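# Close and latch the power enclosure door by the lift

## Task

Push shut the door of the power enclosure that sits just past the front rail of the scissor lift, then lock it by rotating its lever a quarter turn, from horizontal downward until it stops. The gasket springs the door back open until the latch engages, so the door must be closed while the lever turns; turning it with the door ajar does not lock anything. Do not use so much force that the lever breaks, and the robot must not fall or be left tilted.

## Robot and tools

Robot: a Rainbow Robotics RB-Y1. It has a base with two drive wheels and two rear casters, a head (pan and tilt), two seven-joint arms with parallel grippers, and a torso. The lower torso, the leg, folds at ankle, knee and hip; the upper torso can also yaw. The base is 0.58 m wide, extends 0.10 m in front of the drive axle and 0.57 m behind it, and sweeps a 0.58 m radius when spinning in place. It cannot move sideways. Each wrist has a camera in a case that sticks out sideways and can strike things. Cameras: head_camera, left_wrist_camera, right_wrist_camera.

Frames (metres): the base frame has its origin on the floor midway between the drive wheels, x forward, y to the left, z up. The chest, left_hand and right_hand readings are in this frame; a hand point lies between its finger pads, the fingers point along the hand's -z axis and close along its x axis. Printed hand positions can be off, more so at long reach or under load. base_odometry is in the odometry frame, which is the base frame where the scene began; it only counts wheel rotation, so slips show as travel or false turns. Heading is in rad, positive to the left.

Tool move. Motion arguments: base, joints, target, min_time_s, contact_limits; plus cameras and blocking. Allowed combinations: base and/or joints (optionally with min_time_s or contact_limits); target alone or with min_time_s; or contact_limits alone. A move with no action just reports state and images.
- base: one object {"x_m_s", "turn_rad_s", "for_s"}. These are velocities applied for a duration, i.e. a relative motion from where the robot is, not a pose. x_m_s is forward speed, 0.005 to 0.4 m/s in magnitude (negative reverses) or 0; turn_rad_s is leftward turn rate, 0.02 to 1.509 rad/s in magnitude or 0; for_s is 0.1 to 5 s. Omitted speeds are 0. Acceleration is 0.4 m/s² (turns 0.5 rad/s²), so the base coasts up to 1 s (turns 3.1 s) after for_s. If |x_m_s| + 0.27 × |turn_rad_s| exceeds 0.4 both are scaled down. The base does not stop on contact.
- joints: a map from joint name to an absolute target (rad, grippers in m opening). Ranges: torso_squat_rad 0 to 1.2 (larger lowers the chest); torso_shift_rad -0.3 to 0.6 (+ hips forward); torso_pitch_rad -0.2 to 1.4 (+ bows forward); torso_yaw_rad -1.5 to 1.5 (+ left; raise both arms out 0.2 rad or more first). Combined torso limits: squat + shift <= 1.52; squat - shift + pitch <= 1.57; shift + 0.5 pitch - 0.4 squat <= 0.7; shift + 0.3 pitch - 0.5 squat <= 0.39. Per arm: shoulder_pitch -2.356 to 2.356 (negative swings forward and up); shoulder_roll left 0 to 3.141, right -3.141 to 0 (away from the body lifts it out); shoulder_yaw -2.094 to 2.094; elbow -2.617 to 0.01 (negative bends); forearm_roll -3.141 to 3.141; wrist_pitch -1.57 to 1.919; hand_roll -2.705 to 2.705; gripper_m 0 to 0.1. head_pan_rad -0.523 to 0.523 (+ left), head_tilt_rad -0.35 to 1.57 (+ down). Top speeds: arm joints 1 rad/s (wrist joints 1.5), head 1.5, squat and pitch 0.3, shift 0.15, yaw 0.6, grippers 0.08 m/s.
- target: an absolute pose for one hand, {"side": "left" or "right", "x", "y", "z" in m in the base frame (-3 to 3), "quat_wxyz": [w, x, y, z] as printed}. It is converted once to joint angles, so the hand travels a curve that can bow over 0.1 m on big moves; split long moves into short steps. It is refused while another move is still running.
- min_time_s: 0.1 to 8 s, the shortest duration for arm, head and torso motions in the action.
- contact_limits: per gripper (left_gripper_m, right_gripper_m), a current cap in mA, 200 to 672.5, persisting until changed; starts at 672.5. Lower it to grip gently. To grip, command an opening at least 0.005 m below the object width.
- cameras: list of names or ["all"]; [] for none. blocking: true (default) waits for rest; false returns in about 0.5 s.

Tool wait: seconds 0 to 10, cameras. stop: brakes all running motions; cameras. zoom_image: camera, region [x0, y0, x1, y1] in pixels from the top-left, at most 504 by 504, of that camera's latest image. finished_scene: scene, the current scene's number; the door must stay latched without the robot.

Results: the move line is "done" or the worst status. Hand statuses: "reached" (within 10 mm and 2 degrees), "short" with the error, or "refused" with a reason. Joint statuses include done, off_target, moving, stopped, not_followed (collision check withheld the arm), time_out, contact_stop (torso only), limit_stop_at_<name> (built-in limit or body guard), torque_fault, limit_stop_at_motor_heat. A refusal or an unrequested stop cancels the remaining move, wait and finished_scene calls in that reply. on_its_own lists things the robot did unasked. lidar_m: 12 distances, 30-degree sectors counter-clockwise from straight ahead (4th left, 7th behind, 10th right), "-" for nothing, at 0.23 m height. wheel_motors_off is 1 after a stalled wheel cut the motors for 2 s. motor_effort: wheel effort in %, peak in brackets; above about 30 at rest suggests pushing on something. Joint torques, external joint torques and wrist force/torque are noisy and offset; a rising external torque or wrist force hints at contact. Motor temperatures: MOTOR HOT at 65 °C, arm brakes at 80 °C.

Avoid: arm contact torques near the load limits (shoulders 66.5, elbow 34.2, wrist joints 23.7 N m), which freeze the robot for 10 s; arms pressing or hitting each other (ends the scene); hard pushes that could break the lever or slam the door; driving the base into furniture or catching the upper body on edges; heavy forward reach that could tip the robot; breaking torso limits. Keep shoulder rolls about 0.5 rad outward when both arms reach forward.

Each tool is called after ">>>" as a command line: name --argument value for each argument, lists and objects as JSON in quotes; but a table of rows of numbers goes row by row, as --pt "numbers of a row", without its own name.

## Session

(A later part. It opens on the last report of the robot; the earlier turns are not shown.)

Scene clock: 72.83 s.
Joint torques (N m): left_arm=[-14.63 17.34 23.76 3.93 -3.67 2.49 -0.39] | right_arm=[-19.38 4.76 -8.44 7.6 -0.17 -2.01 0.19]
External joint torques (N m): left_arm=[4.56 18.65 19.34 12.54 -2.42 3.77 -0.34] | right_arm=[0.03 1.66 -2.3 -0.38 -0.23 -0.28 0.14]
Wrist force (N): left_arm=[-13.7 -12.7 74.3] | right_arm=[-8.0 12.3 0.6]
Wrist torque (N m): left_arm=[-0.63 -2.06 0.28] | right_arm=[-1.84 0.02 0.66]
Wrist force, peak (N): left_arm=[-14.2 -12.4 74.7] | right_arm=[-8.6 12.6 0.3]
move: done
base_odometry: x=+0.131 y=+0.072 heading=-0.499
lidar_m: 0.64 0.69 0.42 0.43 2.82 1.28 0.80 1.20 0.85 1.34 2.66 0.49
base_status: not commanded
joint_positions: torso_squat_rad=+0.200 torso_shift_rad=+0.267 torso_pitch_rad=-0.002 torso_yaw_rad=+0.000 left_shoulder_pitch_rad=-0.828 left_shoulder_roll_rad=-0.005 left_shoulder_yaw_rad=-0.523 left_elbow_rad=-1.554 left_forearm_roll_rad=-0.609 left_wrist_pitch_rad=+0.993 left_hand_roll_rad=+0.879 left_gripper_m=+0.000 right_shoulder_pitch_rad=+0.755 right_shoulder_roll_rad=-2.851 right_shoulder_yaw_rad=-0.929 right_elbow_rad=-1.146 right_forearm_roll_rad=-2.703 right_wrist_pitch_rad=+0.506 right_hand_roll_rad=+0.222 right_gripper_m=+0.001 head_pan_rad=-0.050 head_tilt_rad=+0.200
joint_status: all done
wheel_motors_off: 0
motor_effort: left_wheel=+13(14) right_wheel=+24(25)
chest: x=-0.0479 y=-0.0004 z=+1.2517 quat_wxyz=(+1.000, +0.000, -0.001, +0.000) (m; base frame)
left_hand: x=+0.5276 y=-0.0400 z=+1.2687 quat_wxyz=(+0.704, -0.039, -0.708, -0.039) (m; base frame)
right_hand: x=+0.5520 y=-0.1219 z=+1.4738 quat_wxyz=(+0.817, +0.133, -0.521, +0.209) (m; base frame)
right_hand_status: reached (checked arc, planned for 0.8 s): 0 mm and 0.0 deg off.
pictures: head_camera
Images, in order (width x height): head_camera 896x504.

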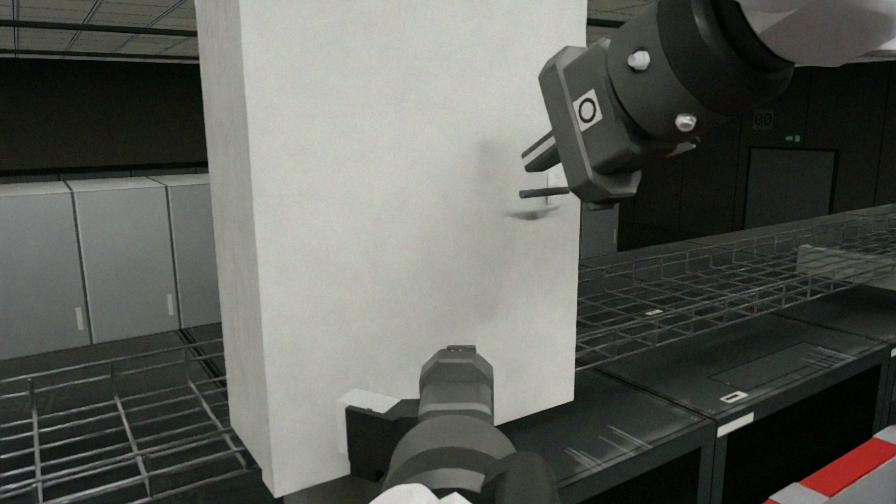

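>>> move --target '{"side":"right","x":0.554,"y":-0.122,"z":1.455,"quat_wxyz":[0.817,0.1329,-0.5206,0.2087]}' --min_time_s 0.8

>>> move --target '{"side":"right","x":0.554,"y":-0.124,"z":1.439,"quat_wxyz":[0.817,0.1329,-0.5206,0.2087]}' --min_time_s 0.8 --cameras '["head_camera"]'

>>> zoom_image --camera "head_camera" --region '[460, 100, 640, 270]'

Scene clock: 76.57 s.
Joint torques (N m): left_arm=[-14.61 17.4 23.65 2.85 -3.66 2.57 -0.4] | right_arm=[-14.22 3.5 -2.9 5.41 0.82 -0.92 -0.05]
External joint torques (N m): left_arm=[4.59 18.7 19.23 11.47 -2.4 3.85 -0.35] | right_arm=[5.29 0.38 3.48 -2.6 0.74 0.8 -0.09]
Wrist force (N): left_arm=[-13.7 -13.5 65.0] | right_arm=[-1.4 15.5 7.2]
Wrist torque (N m): left_arm=[-0.74 -1.94 0.29] | right_arm=[-1.82 -0.13 0.71]
Wrist force, peak (N): left_arm=[-13.8 -12.3 74.7] | right_arm=[-2.0 15.4 7.9]
move: done
base_odometry: x=+0.131 y=+0.072 heading=-0.499
lidar_m: 0.64 0.69 0.41 0.43 2.81 1.28 0.81 1.19 0.85 1.34 2.66 0.49
base_status: not commanded
joint_positions: torso_squat_rad=+0.200 torso_shift_rad=+0.267 torso_pitch_rad=-0.002 torso_yaw_rad=+0.000 left_shoulder_pitch_rad=-0.828 left_shoulder_roll_rad=-0.005 left_shoulder_yaw_rad=-0.523 left_elbow_rad=-1.554 left_forearm_roll_rad=-0.609 left_wrist_pitch_rad=+0.993 left_hand_roll_rad=+0.879 left_gripper_m=+0.000 right_shoulder_pitch_rad=+0.769 right_shoulder_roll_rad=-2.839 right_shoulder_yaw_rad=-0.920 right_elbow_rad=-1.204 right_forearm_roll_rad=-2.695 right_wrist_pitch_rad=+0.449 right_hand_roll_rad=+0.221 right_gripper_m=+0.001 head_pan_rad=-0.050 head_tilt_rad=+0.200
joint_status: all done
wheel_motors_off: 0
motor_effort: left_wheel=+13(14) right_wheel=+24(24)
chest: x=-0.0480 y=-0.0004 z=+1.2517 quat_wxyz=(+1.000, +0.000, -0.001, +0.000) (m; base frame)
left_hand: x=+0.5276 y=-0.0399 z=+1.2687 quat_wxyz=(+0.704, -0.039, -0.708, -0.039) (m; base frame)
right_hand: x=+0.5531 y=-0.1214 z=+1.4565 quat_wxyz=(+0.817, +0.134, -0.520, +0.210) (m; base frame)
right_hand_status: reached (checked arc, planned for 0.8 s): 2 mm and 0.2 deg off.

Scene clock: 77.70 s.
Joint torques (N m): left_arm=[-14.96 12.04 17.71 -3.58 -4.13 2.23 -0.45] | right_arm=[1.62 -7.58 3.75 -0.42 1.66 0.89 -0.07]
External joint torques (N m): left_arm=[4.27 13.28 13.28 5.03 -2.87 3.51 -0.39] | right_arm=[21.09 -10.54 10.35 -8.44 1.56 2.62 -0.12]
Wrist force (N): left_arm=[-15.4 -11.6 29.3] | right_arm=[6.5 21.1 47.0]
Wrist torque (N m): left_arm=[-1.07 -1.71 0.31] | right_arm=[-1.50 -0.31 0.64]
Wrist force, peak (N): left_arm=[-14.4 -13.0 65.2] | right_arm=[5.8 21.4 49.7]
move: done
base_odometry: x=+0.131 y=+0.072 heading=-0.499
lidar_m: 0.64 0.69 0.41 0.43 2.82 1.28 0.81 1.19 0.85 1.34 2.70 0.49
base_status: not commanded
joint_positions: torso_squat_rad=+0.200 torso_shift_rad=+0.266 torso_pitch_rad=-0.004 torso_yaw_rad=-0.001 left_shoulder_pitch_rad=-0.828 left_shoulder_roll_rad=-0.003 left_shoulder_yaw_rad=-0.522 left_elbow_rad=-1.552 left_forearm_roll_rad=-0.609 left_wrist_pitch_rad=+0.994 left_hand_roll_rad=+0.879 left_gripper_m=+0.000 right_shoulder_pitch_rad=+0.775 right_shoulder_roll_rad=-2.821 right_shoulder_yaw_rad=-0.909 right_elbow_rad=-1.258 right_forearm_roll_rad=-2.687 right_wrist_pitch_rad=+0.394 right_hand_roll_rad=+0.221 right_gripper_m=+0.001 head_pan_rad=-0.050 head_tilt_rad=+0.200
joint_status: all done
wheel_motors_off: 0
motor_effort: left_wheel=+9(14) right_wheel=+29(31)
chest: x=-0.0486 y=-0.0007 z=+1.2517 quat_wxyz=(+1.000, +0.001, -0.002, +0.000) (m; base frame)
left_hand: x=+0.5277 y=-0.0391 z=+1.2688 quat_wxyz=(+0.704, -0.038, -0.708, -0.038) (m; base frame)
right_hand: x=+0.5521 y=-0.1240 z=+1.4451 quat_wxyz=(+0.815, +0.135, -0.524, +0.209) (m; base frame)
right_hand_status: reached (checked arc, planned for 0.8 s): 6 mm and 0.5 deg off.
pictures: head_camera
Images, in order (width x height): head_camera 896x504.

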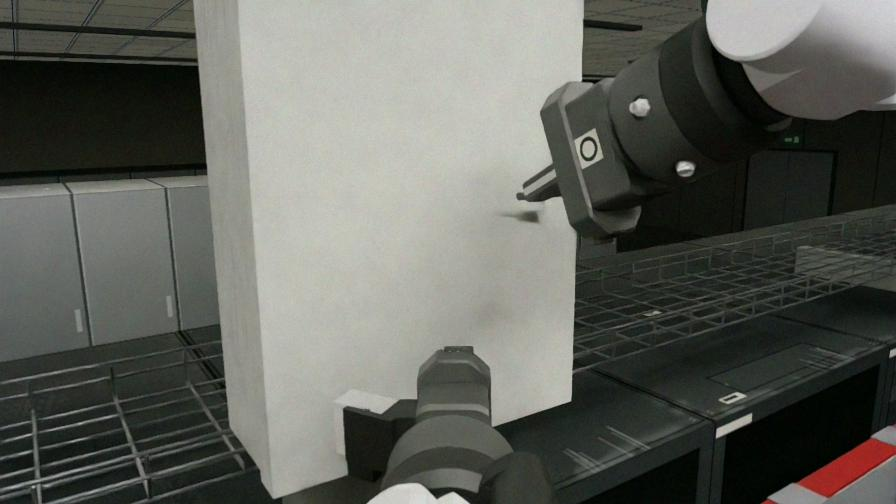

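Scaled by 2.800.

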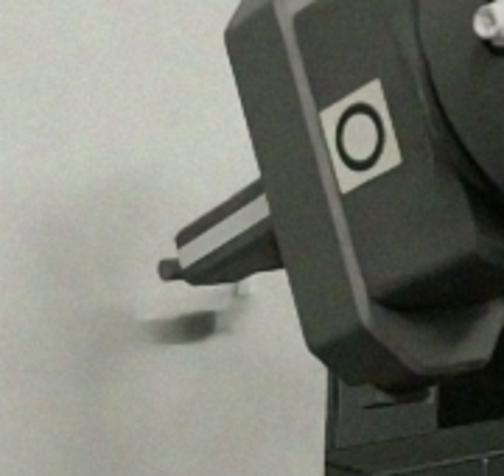

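>>> move --target '{"side":"right","x":0.544,"y":-0.128,"z":1.436,"quat_wxyz":[0.817,0.1329,-0.5206,0.2087]}' --min_time_s 0.8 --cameras '["head_camera"]'

>>> zoom_image --camera "head_camera" --region '[460, 100, 640, 270]'

Scene clock: 81.73 s.
Joint torques (N m): left_arm=[-14.58 15.69 22.73 3.87 -3.48 2.62 -0.41] | right_arm=[-20.35 4.1 -6.39 7 0.52 -2.39 -0.21]
External joint torques (N m): left_arm=[4.62 16.98 18.32 12.48 -2.23 3.93 -0.35] | right_arm=[-1.28 1.59 0.37 -1.04 0.41 -0.66 -0.26]
Wrist force (N): left_arm=[-13.2 -12.5 73.0] | right_arm=[-8.2 13.4 -0.1]
Wrist torque (N m): left_arm=[-0.67 -2.11 0.27] | right_arm=[-1.99 0.01 0.67]
Wrist force, peak (N): left_arm=[-13.6 -11.7 79.7] | right_arm=[6.7 21.4 47.5]
move: done
base_odometry: x=+0.131 y=+0.072 heading=-0.499
lidar_m: 0.64 0.69 0.41 0.43 2.81 1.28 0.81 1.19 0.85 1.34 2.70 0.49
base_status: not commanded
joint_positions: torso_squat_rad=+0.200 torso_shift_rad=+0.267 torso_pitch_rad=-0.003 torso_yaw_rad=+0.000 left_shoulder_pitch_rad=-0.828 left_shoulder_roll_rad=-0.004 left_shoulder_yaw_rad=-0.523 left_elbow_rad=-1.554 left_forearm_roll_rad=-0.609 left_wrist_pitch_rad=+0.993 left_hand_roll_rad=+0.879 left_gripper_m=+0.000 right_shoulder_pitch_rad=+0.754 right_shoulder_roll_rad=-2.794 right_shoulder_yaw_rad=-0.884 right_elbow_rad=-1.325 right_forearm_roll_rad=-2.672 right_wrist_pitch_rad=+0.368 right_hand_roll_rad=+0.206 right_gripper_m=+0.001 head_pan_rad=-0.050 head_tilt_rad=+0.200
joint_status: all done
wheel_motors_off: 0
motor_effort: left_wheel=+12(13) right_wheel=+25(32)
chest: x=-0.0481 y=-0.0005 z=+1.2517 quat_wxyz=(+1.000, +0.000, -0.001, +0.000) (m; base frame)
left_hand: x=+0.5275 y=-0.0398 z=+1.2689 quat_wxyz=(+0.704, -0.039, -0.708, -0.039) (m; base frame)
right_hand: x=+0.5450 y=-0.1271 z=+1.4352 quat_wxyz=(+0.818, +0.134, -0.519, +0.210) (m; base frame)
right_hand_status: reached (checked arc, planned for 0.8 s): 2 mm and 0.3 deg off.
pictures: head_camera
Images, in order (width x height): head_camera 896x504.

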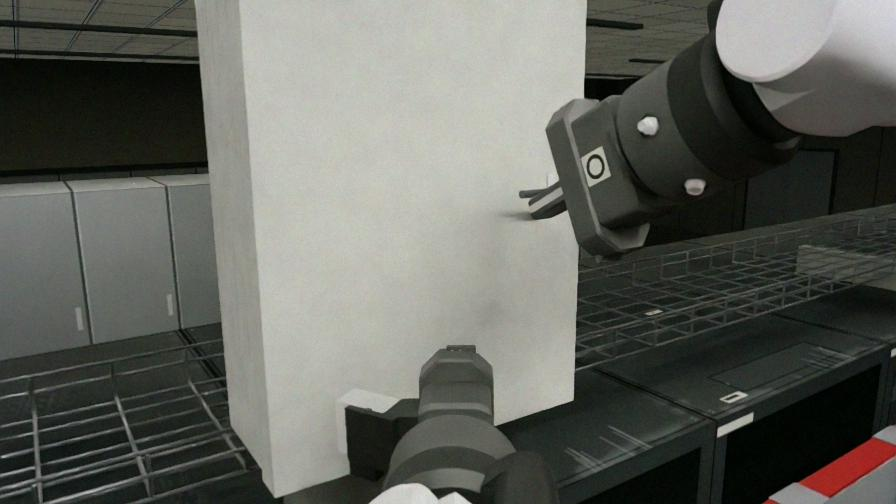

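Scaled by 2.800.

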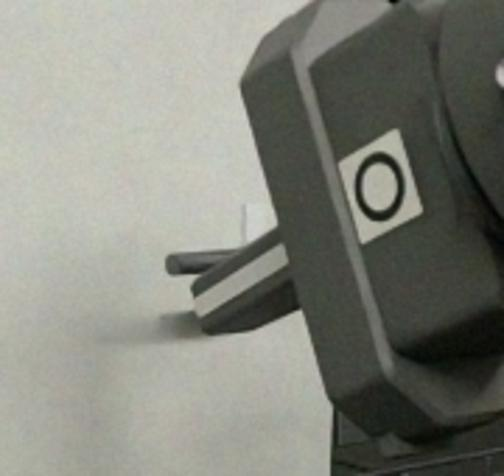

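>>> move --target '{"side":"right","x":0.544,"y":-0.126,"z":1.474,"quat_wxyz":[0.817,0.1329,-0.5206,0.2087]}' --min_time_s 0.8

>>> move --target '{"side":"right","x":0.566,"y":-0.117,"z":1.472,"quat_wxyz":[0.817,0.1329,-0.5206,0.2087]}' --min_time_s 0.8 --cameras '["head_camera"]'

>>> zoom_image --camera "head_camera" --region '[460, 100, 640, 270]'

Scene clock: 85.97 s.
Joint torques (N m): left_arm=[-14.78 15.82 22.92 3.97 -3.49 2.54 -0.41] | right_arm=[-19.61 1.63 -8.07 7.6 -0.13 -2.03 0.05]
External joint torques (N m): left_arm=[4.43 17.12 18.5 12.59 -2.23 3.81 -0.35] | right_arm=[-0.68 -0.88 -1.77 -0.42 -0.21 -0.3 0.01]
Wrist force (N): left_arm=[-13.0 -11.5 72.9] | right_arm=[-7.7 13.7 0.3]
Wrist torque (N m): left_arm=[-0.61 -2.10 0.26] | right_arm=[-2.03 0.08 0.66]
Wrist force, peak (N): left_arm=[-12.4 -10.5 76.7] | right_arm=[-7.7 14.2 0.0]
move: done
base_odometry: x=+0.131 y=+0.072 heading=-0.499
lidar_m: 0.63 0.68 0.41 0.42 2.82 1.29 0.81 1.19 0.85 1.33 2.70 0.49
base_status: not commanded
joint_positions: torso_squat_rad=+0.200 torso_shift_rad=+0.267 torso_pitch_rad=-0.003 torso_yaw_rad=+0.000 left_shoulder_pitch_rad=-0.828 left_shoulder_roll_rad=-0.004 left_shoulder_yaw_rad=-0.523 left_elbow_rad=-1.554 left_forearm_roll_rad=-0.609 left_wrist_pitch_rad=+0.993 left_hand_roll_rad=+0.879 left_gripper_m=+0.000 right_shoulder_pitch_rad=+0.726 right_shoulder_roll_rad=-2.820 right_shoulder_yaw_rad=-0.910 right_elbow_rad=-1.203 right_forearm_roll_rad=-2.691 right_wrist_pitch_rad=+0.489 right_hand_roll_rad=+0.208 right_gripper_m=+0.001 head_pan_rad=-0.050 head_tilt_rad=+0.200
joint_status: all done
wheel_motors_off: 0
motor_effort: left_wheel=+12(12) right_wheel=+27(28)
chest: x=-0.0481 y=-0.0005 z=+1.2517 quat_wxyz=(+1.000, +0.000, -0.001, +0.000) (m; base frame)
left_hand: x=+0.5275 y=-0.0398 z=+1.2689 quat_wxyz=(+0.704, -0.039, -0.708, -0.039) (m; base frame)
right_hand: x=+0.5440 y=-0.1262 z=+1.4738 quat_wxyz=(+0.817, +0.133, -0.521, +0.208) (m; base frame)
right_hand_status: reached (checked arc, planned for 0.8 s): 0 mm and 0.1 deg off.

Scene clock: 87.10 s.
Joint torques (N m): left_arm=[-14.75 15.98 22.88 4.15 -3.48 2.68 -0.39] | right_arm=[-20.15 3.72 -7.66 7.65 -0.18 -1.98 0.25]
External joint torques (N m): left_arm=[4.46 17.27 18.46 12.76 -2.23 3.95 -0.34] | right_arm=[0.1 -0.3 -1.8 -0.27 -0.21 -0.26 0.2]
Wrist force (N): left_arm=[-12.7 -12.1 73.6] | right_arm=[-8.2 13.3 -0.1]
Wrist torque (N m): left_arm=[-0.65 -2.15 0.25] | right_arm=[-1.97 0.03 0.65]
Wrist force, peak (N): left_arm=[-12.2 -12.7 77.4] | right_arm=[-9.0 13.4 0.0]
move: done
base_odometry: x=+0.131 y=+0.072 heading=-0.499
lidar_m: 0.64 0.69 0.41 0.43 2.82 1.28 0.81 1.20 0.85 1.34 2.70 0.49
base_status: not commanded
joint_positions: torso_squat_rad=+0.200 torso_shift_rad=+0.267 torso_pitch_rad=-0.003 torso_yaw_rad=+0.000 left_shoulder_pitch_rad=-0.828 left_shoulder_roll_rad=-0.004 left_shoulder_yaw_rad=-0.523 left_elbow_rad=-1.554 left_forearm_roll_rad=-0.609 left_wrist_pitch_rad=+0.993 left_hand_roll_rad=+0.879 left_gripper_m=+0.000 right_shoulder_pitch_rad=+0.807 right_shoulder_roll_rad=-2.903 right_shoulder_yaw_rad=-0.956 right_elbow_rad=-1.049 right_forearm_roll_rad=-2.728 right_wrist_pitch_rad=+0.531 right_hand_roll_rad=+0.254 right_gripper_m=+0.001 head_pan_rad=-0.050 head_tilt_rad=+0.200
joint_status: all done
wheel_motors_off: 0
motor_effort: left_wheel=+12(12) right_wheel=+27(29)
chest: x=-0.0481 y=-0.0005 z=+1.2517 quat_wxyz=(+1.000, +0.000, -0.001, +0.000) (m; base frame)
left_hand: x=+0.5275 y=-0.0398 z=+1.2689 quat_wxyz=(+0.704, -0.039, -0.708, -0.039) (m; base frame)
right_hand: x=+0.5658 y=-0.1172 z=+1.4718 quat_wxyz=(+0.817, +0.133, -0.521, +0.208) (m; base frame)
right_hand_status: reached (checked arc, planned for 0.8 s): 0 mm and 0.1 deg off.
pictures: head_camera
Images, in order (width x height): head_camera 896x504.

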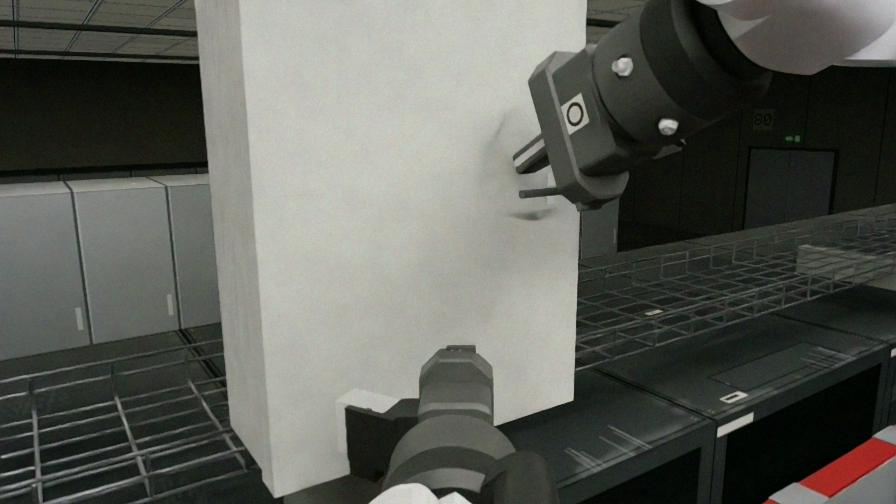

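Scaled by 2.800.

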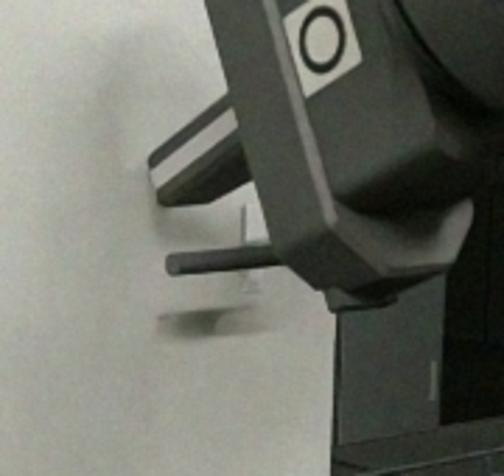

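>>> move --target '{"side":"right","x":0.568,"y":-0.121,"z":1.455,"quat_wxyz":[0.817,0.1329,-0.5206,0.2087]}' --min_time_s 0.8

>>> move --target '{"side":"right","x":0.568,"y":-0.121,"z":1.439,"quat_wxyz":[0.817,0.1329,-0.5206,0.2087]}' --min_time_s 0.8 --cameras '["head_camera"]'

>>> zoom_image --camera "head_camera" --region '[460, 100, 640, 270]'

Scene clock: 90.97 s.
Joint torques (N m): left_arm=[-14.55 15.86 22.79 4.12 -3.44 2.67 -0.47] | right_arm=[-19.88 6.11 -5.29 6.94 0.35 -2.22 0.2]
External joint torques (N m): left_arm=[4.66 17.15 18.37 12.73 -2.19 3.95 -0.41] | right_arm=[0.49 2.16 0.86 -0.97 0.32 -0.52 0.15]
Wrist force (N): left_arm=[-12.7 -12.0 74.0] | right_arm=[-7.4 13.5 0.2]
Wrist torque (N m): left_arm=[-0.62 -2.14 0.28] | right_arm=[-1.96 0.00 0.64]
Wrist force, peak (N): left_arm=[-12.5 -11.3 74.9] | right_arm=[-8.1 14.0 0.2]
move: done
base_odometry: x=+0.131 y=+0.072 heading=-0.499
lidar_m: 0.63 0.68 0.41 0.43 2.82 1.28 0.81 1.19 0.85 1.34 2.70 0.49
base_status: not commanded
joint_positions: torso_squat_rad=+0.200 torso_shift_rad=+0.267 torso_pitch_rad=-0.003 torso_yaw_rad=+0.000 left_shoulder_pitch_rad=-0.828 left_shoulder_roll_rad=-0.004 left_shoulder_yaw_rad=-0.523 left_elbow_rad=-1.554 left_forearm_roll_rad=-0.609 left_wrist_pitch_rad=+0.993 left_hand_roll_rad=+0.879 left_gripper_m=+0.000 right_shoulder_pitch_rad=+0.826 right_shoulder_roll_rad=-2.884 right_shoulder_yaw_rad=-0.954 right_elbow_rad=-1.098 right_forearm_roll_rad=-2.724 right_wrist_pitch_rad=+0.487 right_hand_roll_rad=+0.264 right_gripper_m=+0.001 head_pan_rad=-0.050 head_tilt_rad=+0.200
joint_status: all done
wheel_motors_off: 0
motor_effort: left_wheel=+12(12) right_wheel=+28(28)
chest: x=-0.0481 y=-0.0005 z=+1.2517 quat_wxyz=(+1.000, +0.000, -0.001, +0.000) (m; base frame)
left_hand: x=+0.5275 y=-0.0398 z=+1.2689 quat_wxyz=(+0.704, -0.039, -0.708, -0.039) (m; base frame)
right_hand: x=+0.5675 y=-0.1206 z=+1.4552 quat_wxyz=(+0.818, +0.133, -0.520, +0.209) (m; base frame)
right_hand_status: reached (checked arc, planned for 0.8 s): 1 mm and 0.2 deg off.

Scene clock: 92.10 s.
Joint torques (N m): left_arm=[-14.78 16.03 22.95 1.33 -4.41 2.51 -0.42] | right_arm=[5.46 -7.22 6.17 -11.45 0.61 9.69 -0.81]
External joint torques (N m): left_arm=[4.43 17.32 18.53 9.94 -3.16 3.79 -0.37] | right_arm=[25.76 -11.05 12.55 -19.39 0.55 11.41 -0.85]
Wrist force (N): left_arm=[-16.7 -15.3 58.6] | right_arm=[38.6 8.9 13.1]
Wrist torque (N m): left_arm=[-0.85 -1.88 0.30] | right_arm=[-2.11 -0.73 1.07]
Wrist force, peak (N): left_arm=[-17.1 -11.2 75.9] | right_arm=[38.9 10.2 13.3]
move: done
base_odometry: x=+0.131 y=+0.072 heading=-0.499
lidar_m: 0.64 0.68 0.42 0.43 2.82 1.28 0.81 1.20 0.84 1.33 2.69 0.49
base_status: not commanded
joint_positions: torso_squat_rad=+0.200 torso_shift_rad=+0.266 torso_pitch_rad=-0.003 torso_yaw_rad=+0.000 left_shoulder_pitch_rad=-0.828 left_shoulder_roll_rad=-0.004 left_shoulder_yaw_rad=-0.523 left_elbow_rad=-1.553 left_forearm_roll_rad=-0.609 left_wrist_pitch_rad=+0.993 left_hand_roll_rad=+0.879 left_gripper_m=+0.000 right_shoulder_pitch_rad=+0.829 right_shoulder_roll_rad=-2.867 right_shoulder_yaw_rad=-0.946 right_elbow_rad=-1.153 right_forearm_roll_rad=-2.716 right_wrist_pitch_rad=+0.428 right_hand_roll_rad=+0.262 right_gripper_m=+0.001 head_pan_rad=-0.050 head_tilt_rad=+0.200
joint_status: all done
wheel_motors_off: 0
motor_effort: left_wheel=+12(12) right_wheel=+27(28)
chest: x=-0.0484 y=-0.0004 z=+1.2517 quat_wxyz=(+1.000, +0.000, -0.002, +0.000) (m; base frame)
left_hand: x=+0.5273 y=-0.0397 z=+1.2690 quat_wxyz=(+0.704, -0.039, -0.708, -0.039) (m; base frame)
right_hand: x=+0.5672 y=-0.1209 z=+1.4471 quat_wxyz=(+0.814, +0.134, -0.526, +0.208) (m; base frame)
right_hand_status: reached (checked arc, planned for 0.8 s): 8 mm and 0.7 deg off.
pictures: head_camera
Images, in order (width x height): head_camera 896x504.

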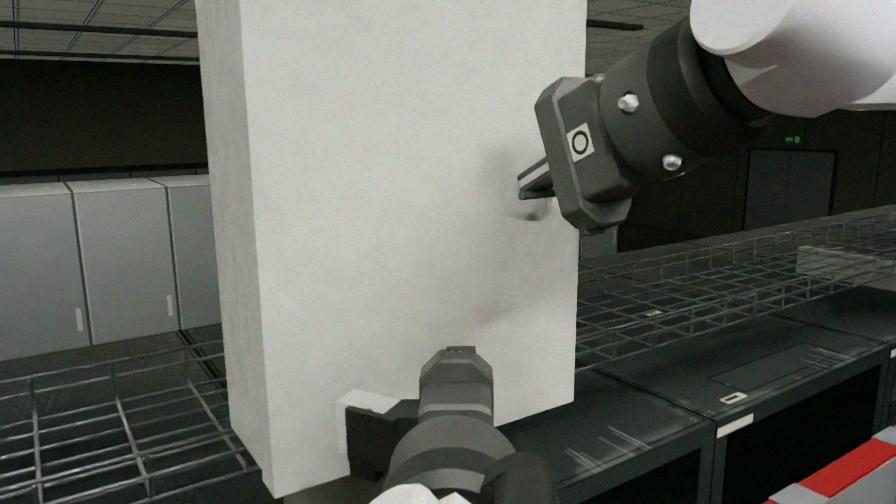

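Scaled by 2.800.

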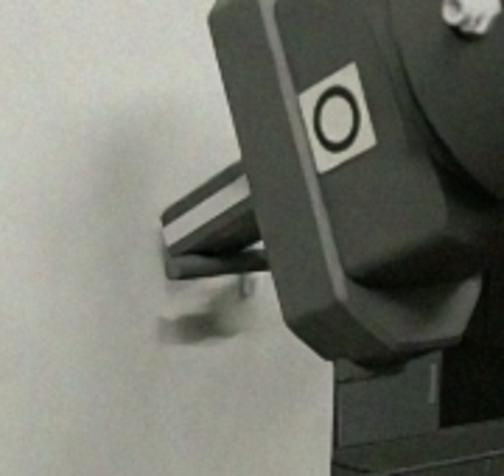

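>>> move --target '{"side":"right","x":0.568,"y":-0.122,"z":1.424,"quat_wxyz":[0.817,0.1329,-0.5206,0.2087]}' --min_time_s 0.8 --cameras '["head_camera"]'

>>> zoom_image --camera "head_camera" --region '[460, 100, 640, 270]'

Scene clock: 95.33 s.
Joint torques (N m): left_arm=[-14.73 16.27 23.85 0.67 -5.13 3.71 -0.33] | right_arm=[11.37 -1.12 13.04 -9.13 1.8 10.07 -0.67]
External joint torques (N m): left_arm=[4.48 17.58 19.44 9.29 -3.88 4.99 -0.27] | right_arm=[31.7 -4.97 19.62 -17.08 1.72 11.79 -0.72]
Wrist force (N): left_arm=[-16.1 -20.6 52.0] | right_arm=[42.3 21.1 8.7]
Wrist torque (N m): left_arm=[-1.15 -1.83 0.26] | right_arm=[-1.92 -0.79 1.05]
Wrist force, peak (N): left_arm=[-17.8 -16.2 65.6] | right_arm=[51.1 8.1 5.3]
move: done
base_odometry: x=+0.131 y=+0.072 heading=-0.499
lidar_m: 0.64 0.69 0.41 0.43 2.82 1.29 0.81 1.19 0.85 1.34 2.66 0.49
base_status: not commanded
joint_positions: torso_squat_rad=+0.200 torso_shift_rad=+0.266 torso_pitch_rad=-0.003 torso_yaw_rad=+0.000 left_shoulder_pitch_rad=-0.828 left_shoulder_roll_rad=-0.004 left_shoulder_yaw_rad=-0.523 left_elbow_rad=-1.553 left_forearm_roll_rad=-0.609 left_wrist_pitch_rad=+0.993 left_hand_roll_rad=+0.879 left_gripper_m=+0.000 right_shoulder_pitch_rad=+0.839 right_shoulder_roll_rad=-2.856 right_shoulder_yaw_rad=-0.937 right_elbow_rad=-1.205 right_forearm_roll_rad=-2.709 right_wrist_pitch_rad=+0.377 right_hand_roll_rad=+0.261 right_gripper_m=+0.001 head_pan_rad=-0.050 head_tilt_rad=+0.200
joint_status: all done
wheel_motors_off: 0
motor_effort: left_wheel=+12(12) right_wheel=+26(28)
chest: x=-0.0485 y=-0.0003 z=+1.2517 quat_wxyz=(+1.000, +0.000, -0.002, +0.000) (m; base frame)
left_hand: x=+0.5272 y=-0.0398 z=+1.2690 quat_wxyz=(+0.704, -0.039, -0.708, -0.039) (m; base frame)
right_hand: x=+0.5668 y=-0.1198 z=+1.4328 quat_wxyz=(+0.813, +0.135, -0.526, +0.210) (m; base frame)
right_hand_status: reached (checked arc, planned for 0.8 s): 9 mm and 0.8 deg off.
pictures: head_camera
Images, in order (width x height): head_camera 896x504.

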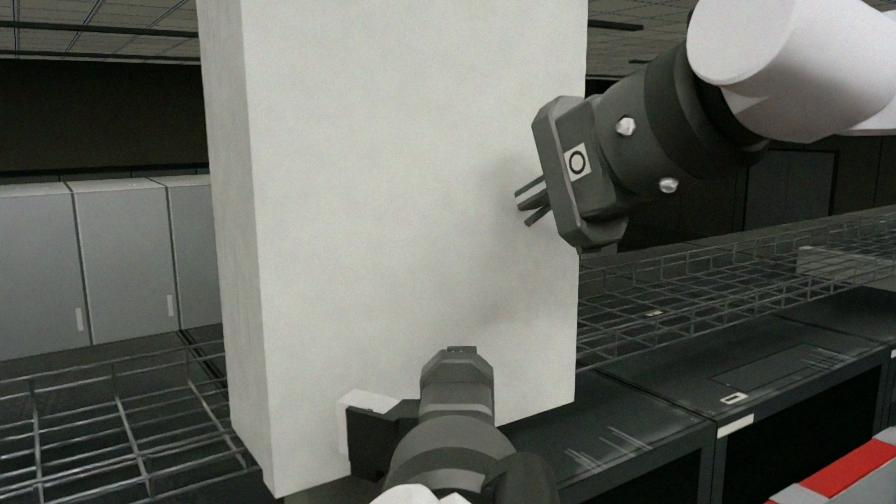

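Scaled by 2.800.

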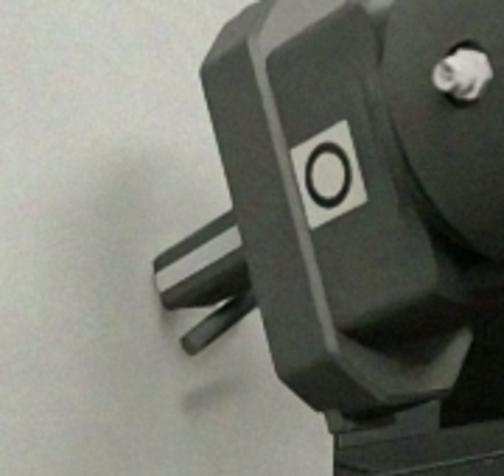

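Turning well, ~35°.

>>> move --target '{"side":"right","x":0.572,"y":-0.131,"z":1.408,"quat_wxyz":[0.817,0.1329,-0.5206,0.2087]}' --min_time_s 0.8

>>> move --target '{"side":"right","x":0.581,"y":-0.148,"z":1.395,"quat_wxyz":[0.817,0.1329,-0.5206,0.2087]}' --min_time_s 0.8 --cameras '["head_camera"]'

>>> zoom_image --camera "head_camera" --region '[460, 100, 640, 270]'

Scene clock: 99.03 s.
Joint torques (N m): left_arm=[-14.06 16.98 23.91 0.19 -5.55 4.79 -0.38] | right_arm=[7.61 12.85 16.99 2.99 3.65 4.81 -0.11]
External joint torques (N m): left_arm=[5.16 18.29 19.5 8.8 -4.3 6.07 -0.33] | right_arm=[28.15 8.94 23.85 -4.82 3.57 6.51 -0.16]
Wrist force (N): left_arm=[-14.1 -23.7 41.8] | right_arm=[26.6 42.4 7.5]
Wrist torque (N m): left_arm=[-1.28 -1.92 0.20] | right_arm=[-1.61 -0.52 0.83]
Wrist force, peak (N): left_arm=[-16.7 -21.3 52.5] | right_arm=[38.7 40.1 10.1]
move: done
base_odometry: x=+0.131 y=+0.072 heading=-0.499
lidar_m: 0.64 0.68 0.41 0.43 2.82 1.29 0.81 1.20 0.84 1.34 1.16 0.49
base_status: not commanded
joint_positions: torso_squat_rad=+0.200 torso_shift_rad=+0.266 torso_pitch_rad=-0.003 torso_yaw_rad=+0.000 left_shoulder_pitch_rad=-0.828 left_shoulder_roll_rad=-0.005 left_shoulder_yaw_rad=-0.523 left_elbow_rad=-1.553 left_forearm_roll_rad=-0.609 left_wrist_pitch_rad=+0.993 left_hand_roll_rad=+0.879 left_gripper_m=+0.000 right_shoulder_pitch_rad=+0.876 right_shoulder_roll_rad=-2.840 right_shoulder_yaw_rad=-0.946 right_elbow_rad=-1.232 right_forearm_roll_rad=-2.706 right_wrist_pitch_rad=+0.343 right_hand_roll_rad=+0.288 right_gripper_m=+0.001 head_pan_rad=-0.050 head_tilt_rad=+0.200
joint_status: all done
wheel_motors_off: 0
motor_effort: left_wheel=+12(12) right_wheel=+20(25)
chest: x=-0.0484 y=+0.0000 z=+1.2517 quat_wxyz=(+1.000, +0.000, -0.002, +0.000) (m; base frame)
left_hand: x=+0.5272 y=-0.0395 z=+1.2691 quat_wxyz=(+0.704, -0.040, -0.708, -0.039) (m; base frame)
right_hand: x=+0.5701 y=-0.1258 z=+1.4144 quat_wxyz=(+0.814, +0.135, -0.524, +0.211) (m; base frame)
right_hand_status: reached (checked arc, planned for 0.8 s): 9 mm and 0.7 deg off.

Scene clock: 100.17 s.
Joint torques (N m): left_arm=[-13.47 17.06 23.42 0.1 -5.05 4.81 -0.36] | right_arm=[-4.62 22.52 9.64 16.7 3.02 -4.09 -0.29]
External joint torques (N m): left_arm=[5.75 18.37 19.01 8.72 -3.8 6.09 -0.3] | right_arm=[16.51 18.39 16.87 9.29 2.99 -2.43 -0.33]
Wrist force (N): left_arm=[-12.6 -23.8 40.4] | right_arm=[-2.1 54.4 10.4]
Wrist torque (N m): left_arm=[-1.27 -1.91 0.21] | right_arm=[-1.69 -0.13 1.02]
Wrist force, peak (N): left_arm=[-12.1 -19.4 48.8] | right_arm=[-2.3 54.6 14.4]
move: done
base_odometry: x=+0.131 y=+0.072 heading=-0.498
lidar_m: 0.64 0.69 0.41 0.43 2.81 1.28 0.81 1.20 0.85 1.33 1.17 0.49
base_status: not commanded
joint_positions: torso_squat_rad=+0.200 torso_shift_rad=+0.266 torso_pitch_rad=-0.003 torso_yaw_rad=+0.000 left_shoulder_pitch_rad=-0.828 left_shoulder_roll_rad=-0.005 left_shoulder_yaw_rad=-0.523 left_elbow_rad=-1.553 left_forearm_roll_rad=-0.609 left_wrist_pitch_rad=+0.993 left_hand_roll_rad=+0.879 left_gripper_m=+0.000 right_shoulder_pitch_rad=+0.959 right_shoulder_roll_rad=-2.820 right_shoulder_yaw_rad=-0.999 right_elbow_rad=-1.196 right_forearm_roll_rad=-2.715 right_wrist_pitch_rad=+0.355 right_hand_roll_rad=+0.363 right_gripper_m=+0.001 head_pan_rad=-0.050 head_tilt_rad=+0.200
joint_status: all done
wheel_motors_off: 0
motor_effort: left_wheel=+13(14) right_wheel=+18(21)
chest: x=-0.0484 y=+0.0000 z=+1.2517 quat_wxyz=(+1.000, +0.000, -0.002, +0.000) (m; base frame)
left_hand: x=+0.5273 y=-0.0394 z=+1.2691 quat_wxyz=(+0.704, -0.040, -0.708, -0.039) (m; base frame)
right_hand: x=+0.5797 y=-0.1425 z=+1.3967 quat_wxyz=(+0.816, +0.135, -0.521, +0.212) (m; base frame)
right_hand_status: reached (checked arc, planned for 0.8 s): 6 mm and 0.5 deg off.
pictures: head_camera
Images, in order (width x height): head_camera 896x504.

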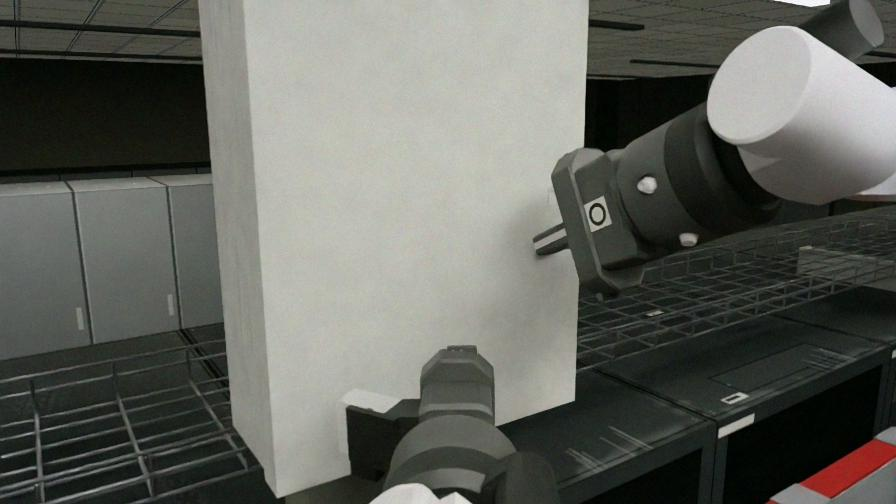

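Scaled by 2.800.

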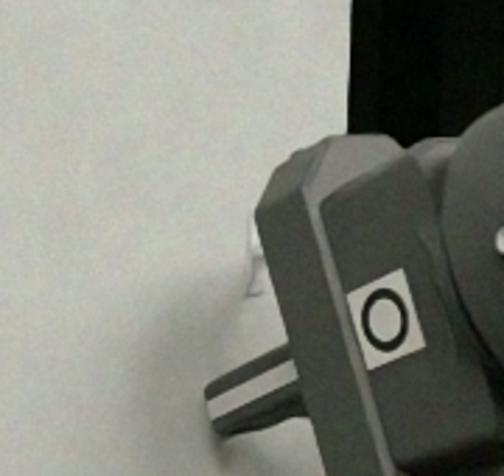

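>>> move --target '{"side":"right","x":0.586,"y":-0.159,"z":1.397,"quat_wxyz":[0.817,0.1329,-0.5206,0.2087]}' --min_time_s 0.8 --cameras '["head_camera"]'

>>> zoom_image --camera "head_camera" --region '[460, 130, 640, 300]'

Scene clock: 103.00 s.
Joint torques (N m): left_arm=[-13.2 16.88 23.5 -0.91 -5.57 4.53 -0.36] | right_arm=[-2.31 40.52 17.67 31.21 6.03 -10.67 -0.4]
External joint torques (N m): left_arm=[6.03 18.21 19.09 7.7 -4.32 5.81 -0.31] | right_arm=[19 36.28 24.96 23.97 6.04 -9.03 -0.45]
Wrist force (N): left_arm=[-15.3 -24.6 38.0] | right_arm=[-13.9 89.1 16.3]
Wrist torque (N m): left_arm=[-1.31 -1.82 0.22] | right_arm=[-1.41 -0.05 1.11]
Wrist force, peak (N): left_arm=[-12.7 -25.3 41.3] | right_arm=[-15.8 89.7 19.8]
move: short
base_odometry: x=+0.131 y=+0.072 heading=-0.498
lidar_m: 0.64 0.68 0.41 0.43 2.83 1.28 0.80 1.20 0.85 1.34 1.16 0.49
base_status: not commanded
joint_positions: torso_squat_rad=+0.201 torso_shift_rad=+0.266 torso_pitch_rad=-0.004 torso_yaw_rad=+0.000 left_shoulder_pitch_rad=-0.828 left_shoulder_roll_rad=-0.005 left_shoulder_yaw_rad=-0.523 left_elbow_rad=-1.553 left_forearm_roll_rad=-0.609 left_wrist_pitch_rad=+0.993 left_hand_roll_rad=+0.879 left_gripper_m=+0.000 right_shoulder_pitch_rad=+0.987 right_shoulder_roll_rad=-2.815 right_shoulder_yaw_rad=-1.030 right_elbow_rad=-1.157 right_forearm_roll_rad=-2.722 right_wrist_pitch_rad=+0.391 right_hand_roll_rad=+0.399 right_gripper_m=+0.001 head_pan_rad=-0.050 head_tilt_rad=+0.200
joint_status: all done
wheel_motors_off: 0
motor_effort: left_wheel=+21(21) right_wheel=+19(21)
chest: x=-0.0486 y=+0.0005 z=+1.2517 quat_wxyz=(+1.000, +0.000, -0.002, +0.000) (m; base frame)
left_hand: x=+0.5271 y=-0.0387 z=+1.2692 quat_wxyz=(+0.704, -0.040, -0.708, -0.038) (m; base frame)
right_hand: x=+0.5826 y=-0.1485 z=+1.3977 quat_wxyz=(+0.816, +0.136, -0.519, +0.215) (m; base frame)
right_hand_status: short (checked arc, planned for 0.8 s): 11 mm and 0.9 deg off.
pictures: head_camera
Images, in order (width x height): head_camera 896x504.

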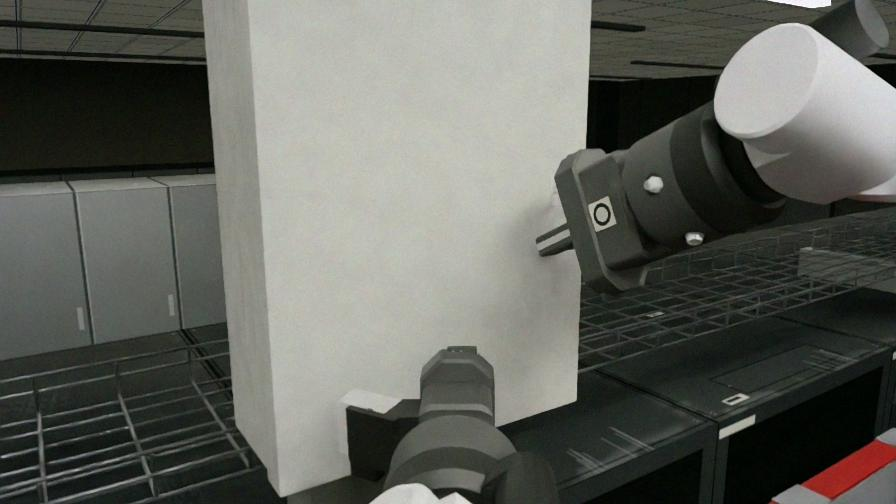

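Scaled by 2.800.

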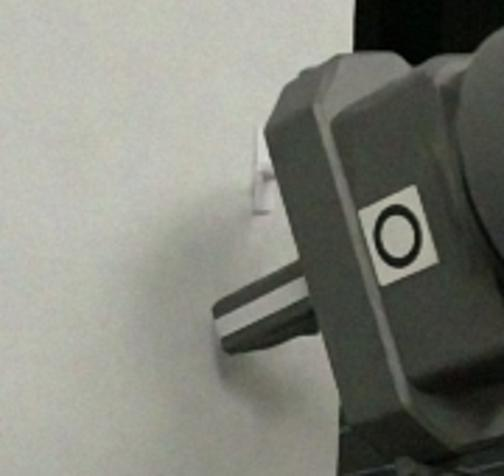

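>>> move --target '{"side":"right","x":0.566,"y":-0.135,"z":1.405,"quat_wxyz":[0.817,0.1329,-0.5206,0.2087]}' --min_time_s 0.8

>>> move --target '{"side":"right","x":0.47,"y":-0.185,"z":1.45,"quat_wxyz":[0.817,0.1329,-0.5206,0.2087]}' --min_time_s 1.2 --cameras '["head_camera"]'

>>> zoom_image --camera "head_camera" --region '[460, 130, 640, 300]'

Scene clock: 106.57 s.
Joint torques (N m): left_arm=[-12.98 16.73 22.19 3.64 -3.34 3.44 -0.44] | right_arm=[-21.56 5.33 -6.47 7.11 0.53 -2.43 -0.16]
External joint torques (N m): left_arm=[6.22 18.03 17.78 12.26 -2.09 4.72 -0.38] | right_arm=[-1.2 1.85 0.66 -0.58 0.44 -0.73 -0.2]
Wrist force (N): left_arm=[-10.3 -14.4 65.6] | right_arm=[-8.6 12.0 -0.7]
Wrist torque (N m): left_arm=[-0.79 -2.15 0.23] | right_arm=[-1.82 -0.02 0.66]
Wrist force, peak (N): left_arm=[-15.3 -17.9 84.6] | right_arm=[-15.2 91.0 15.1]
move: done
base_odometry: x=+0.131 y=+0.072 heading=-0.498
lidar_m: 0.64 0.68 0.41 0.43 2.82 1.28 0.80 1.20 0.85 1.34 1.17 0.49
base_status: not commanded
joint_positions: torso_squat_rad=+0.200 torso_shift_rad=+0.267 torso_pitch_rad=-0.002 torso_yaw_rad=+0.000 left_shoulder_pitch_rad=-0.828 left_shoulder_roll_rad=-0.005 left_shoulder_yaw_rad=-0.523 left_elbow_rad=-1.554 left_forearm_roll_rad=-0.609 left_wrist_pitch_rad=+0.993 left_hand_roll_rad=+0.879 left_gripper_m=+0.000 right_shoulder_pitch_rad=+0.881 right_shoulder_roll_rad=-2.806 right_shoulder_yaw_rad=-0.941 right_elbow_rad=-1.276 right_forearm_roll_rad=-2.684 right_wrist_pitch_rad=+0.328 right_hand_roll_rad=+0.283 right_gripper_m=+0.001 head_pan_rad=-0.050 head_tilt_rad=+0.200
joint_status: all done
wheel_motors_off: 0
motor_effort: left_wheel=+15(25) right_wheel=+19(19)
chest: x=-0.0479 y=-0.0004 z=+1.2517 quat_wxyz=(+1.000, +0.000, -0.001, +0.000) (m; base frame)
left_hand: x=+0.5277 y=-0.0399 z=+1.2690 quat_wxyz=(+0.704, -0.039, -0.708, -0.039) (m; base frame)
right_hand: x=+0.5668 y=-0.1364 z=+1.4040 quat_wxyz=(+0.817, +0.134, -0.520, +0.209) (m; base frame)
right_hand_status: reached (checked arc, planned for 0.8 s): 2 mm and 0.2 deg off.

Scene clock: 108.10 s.
Joint torques (N m): left_arm=[-12.82 16.55 21.89 3.19 -3.39 3.24 -0.4] | right_arm=[-16.1 -3.3 -8.18 6.49 0.41 -2.14 -0.27]
External joint torques (N m): left_arm=[6.38 17.84 17.48 11.8 -2.14 4.52 -0.35] | right_arm=[-1.67 0.56 -0.17 -0.92 0.22 -0.38 -0.31]
Wrist force (N): left_arm=[-10.6 -13.1 60.9] | right_arm=[-8.4 12.1 0.0]
Wrist torque (N m): left_arm=[-0.79 -2.15 0.24] | right_arm=[-1.82 -0.02 0.66]
Wrist force, peak (N): left_arm=[-9.7 -14.2 67.1] | right_arm=[-8.3 12.9 -0.4]
move: done
base_odometry: x=+0.131 y=+0.072 heading=-0.498
lidar_m: 0.63 0.68 0.42 0.43 2.82 1.29 0.81 1.19 0.85 1.34 2.66 0.49
base_status: not commanded
joint_positions: torso_squat_rad=+0.200 torso_shift_rad=+0.267 torso_pitch_rad=-0.002 torso_yaw_rad=+0.000 left_shoulder_pitch_rad=-0.828 left_shoulder_roll_rad=-0.004 left_shoulder_yaw_rad=-0.523 left_elbow_rad=-1.554 left_forearm_roll_rad=-0.609 left_wrist_pitch_rad=+0.993 left_hand_roll_rad=+0.879 left_gripper_m=+0.000 right_shoulder_pitch_rad=+0.488 right_shoulder_roll_rad=-2.481 right_shoulder_yaw_rad=-0.746 right_elbow_rad=-1.666 right_forearm_roll_rad=-2.466 right_wrist_pitch_rad=+0.400 right_hand_roll_rad=+0.081 right_gripper_m=+0.001 head_pan_rad=-0.050 head_tilt_rad=+0.200
joint_status: all done
wheel_motors_off: 0
motor_effort: left_wheel=+14(15) right_wheel=+21(21)
chest: x=-0.0479 y=-0.0004 z=+1.2517 quat_wxyz=(+1.000, +0.000, -0.001, +0.000) (m; base frame)
left_hand: x=+0.5278 y=-0.0398 z=+1.2689 quat_wxyz=(+0.704, -0.039, -0.708, -0.039) (m; base frame)
right_hand: x=+0.4701 y=-0.1851 z=+1.4500 quat_wxyz=(+0.817, +0.134, -0.520, +0.210) (m; base frame)
right_hand_status: reached (checked arc, planned for 1.2 s): 0 mm and 0.2 deg off.
pictures: head_camera
Images, in order (width x height): head_camera 896x504.

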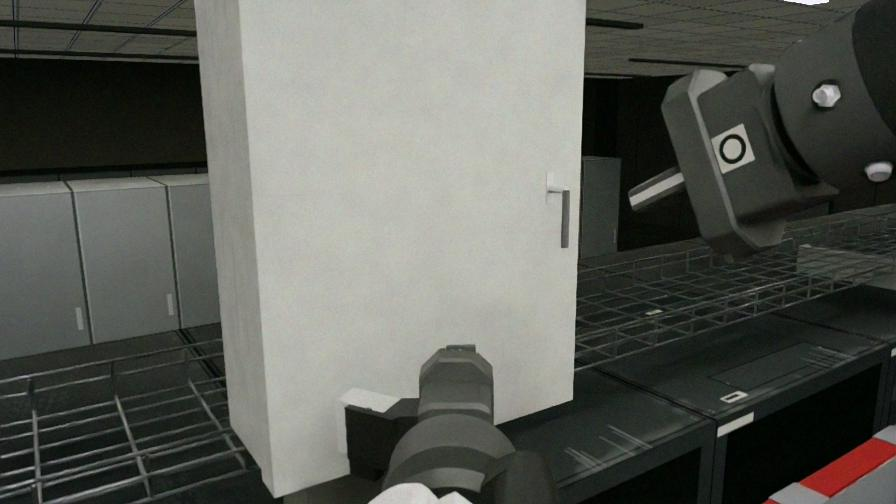

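Scaled by 2.800.

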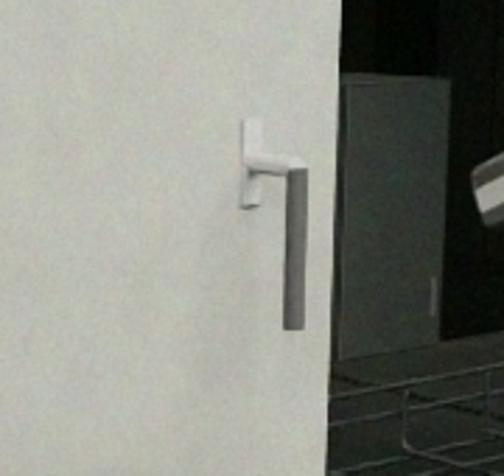

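Vertical. Release the left hand.

>>> move --joints '{"torso_shift_rad":0.15}' --min_time_s 2 --cameras '["head_camera"]'

>>> zoom_image --camera "head_camera" --region '[440, 100, 700, 350]'

Scene clock: 111.53 s.
Joint torques (N m): left_arm=[-17.15 0.46 5.26 -7.84 -1.34 -1.01 -0.4] | right_arm=[-15.47 -3.53 -8.37 6.5 0.47 -2.05 -0.04]
External joint torques (N m): left_arm=[2.11 1.7 0.88 0.8 -0.08 0.26 -0.35] | right_arm=[-1.02 0.29 -0.36 -0.91 0.28 -0.3 -0.09]
Wrist force (N): left_arm=[-12.7 10.3 10.5] | right_arm=[-8.4 11.8 -0.3]
Wrist torque (N m): left_arm=[-0.64 -1.80 0.43] | right_arm=[-1.80 -0.03 0.65]
Wrist force, peak (N): left_arm=[-10.0 -13.5 61.2] | right_arm=[-8.7 12.4 -0.2]
move: done
base_odometry: x=+0.131 y=+0.072 heading=-0.498
lidar_m: 0.64 0.69 0.41 0.43 2.82 1.28 0.81 1.20 0.85 1.34 1.16 0.49
base_status: not commanded
joint_positions: torso_squat_rad=+0.200 torso_shift_rad=+0.150 torso_pitch_rad=+0.000 torso_yaw_rad=+0.000 left_shoulder_pitch_rad=-0.827 left_shoulder_roll_rad=+0.000 left_shoulder_yaw_rad=-0.519 left_elbow_rad=-1.551 left_forearm_roll_rad=-0.610 left_wrist_pitch_rad=+0.994 left_hand_roll_rad=+0.879 left_gripper_m=+0.000 right_shoulder_pitch_rad=+0.488 right_shoulder_roll_rad=-2.481 right_shoulder_yaw_rad=-0.746 right_elbow_rad=-1.666 right_forearm_roll_rad=-2.466 right_wrist_pitch_rad=+0.400 right_hand_roll_rad=+0.081 right_gripper_m=+0.001 head_pan_rad=-0.050 head_tilt_rad=+0.200
joint_status: all done
wheel_motors_off: 0
motor_effort: left_wheel=+10(14) right_wheel=+6(21)
chest: x=-0.1255 y=-0.0002 z=+1.2683 quat_wxyz=(+1.000, +0.000, +0.000, +0.000) (m; base frame)
left_hand: x=+0.4522 y=-0.0354 z=+1.2830 quat_wxyz=(+0.706, -0.036, -0.707, -0.036) (m; base frame)
right_hand: x=+0.3929 y=-0.1847 z=+1.4655 quat_wxyz=(+0.818, +0.134, -0.519, +0.210) (m; base frame)
pictures: head_camera
Images, in order (width x height): head_camera 896x504.

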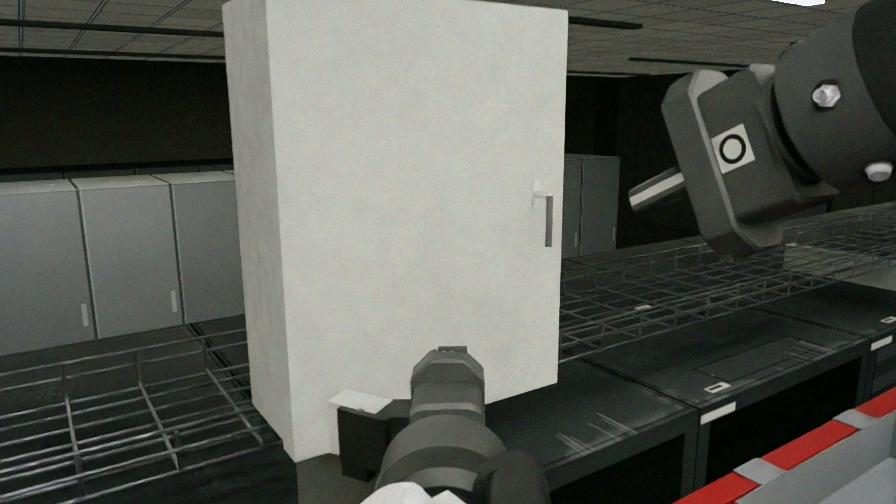

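Scaled by 1.938.

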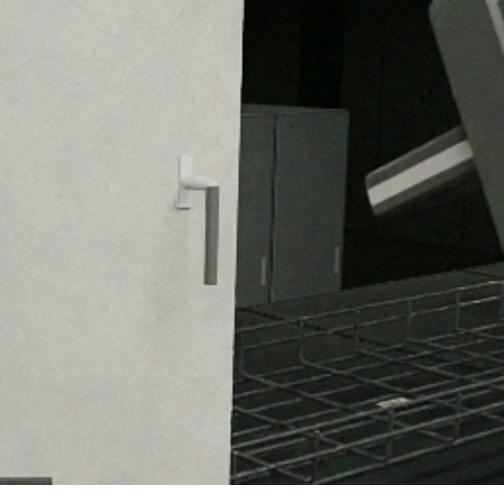

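>>> finished_scene --scene 3

The scene is finished: the task was done.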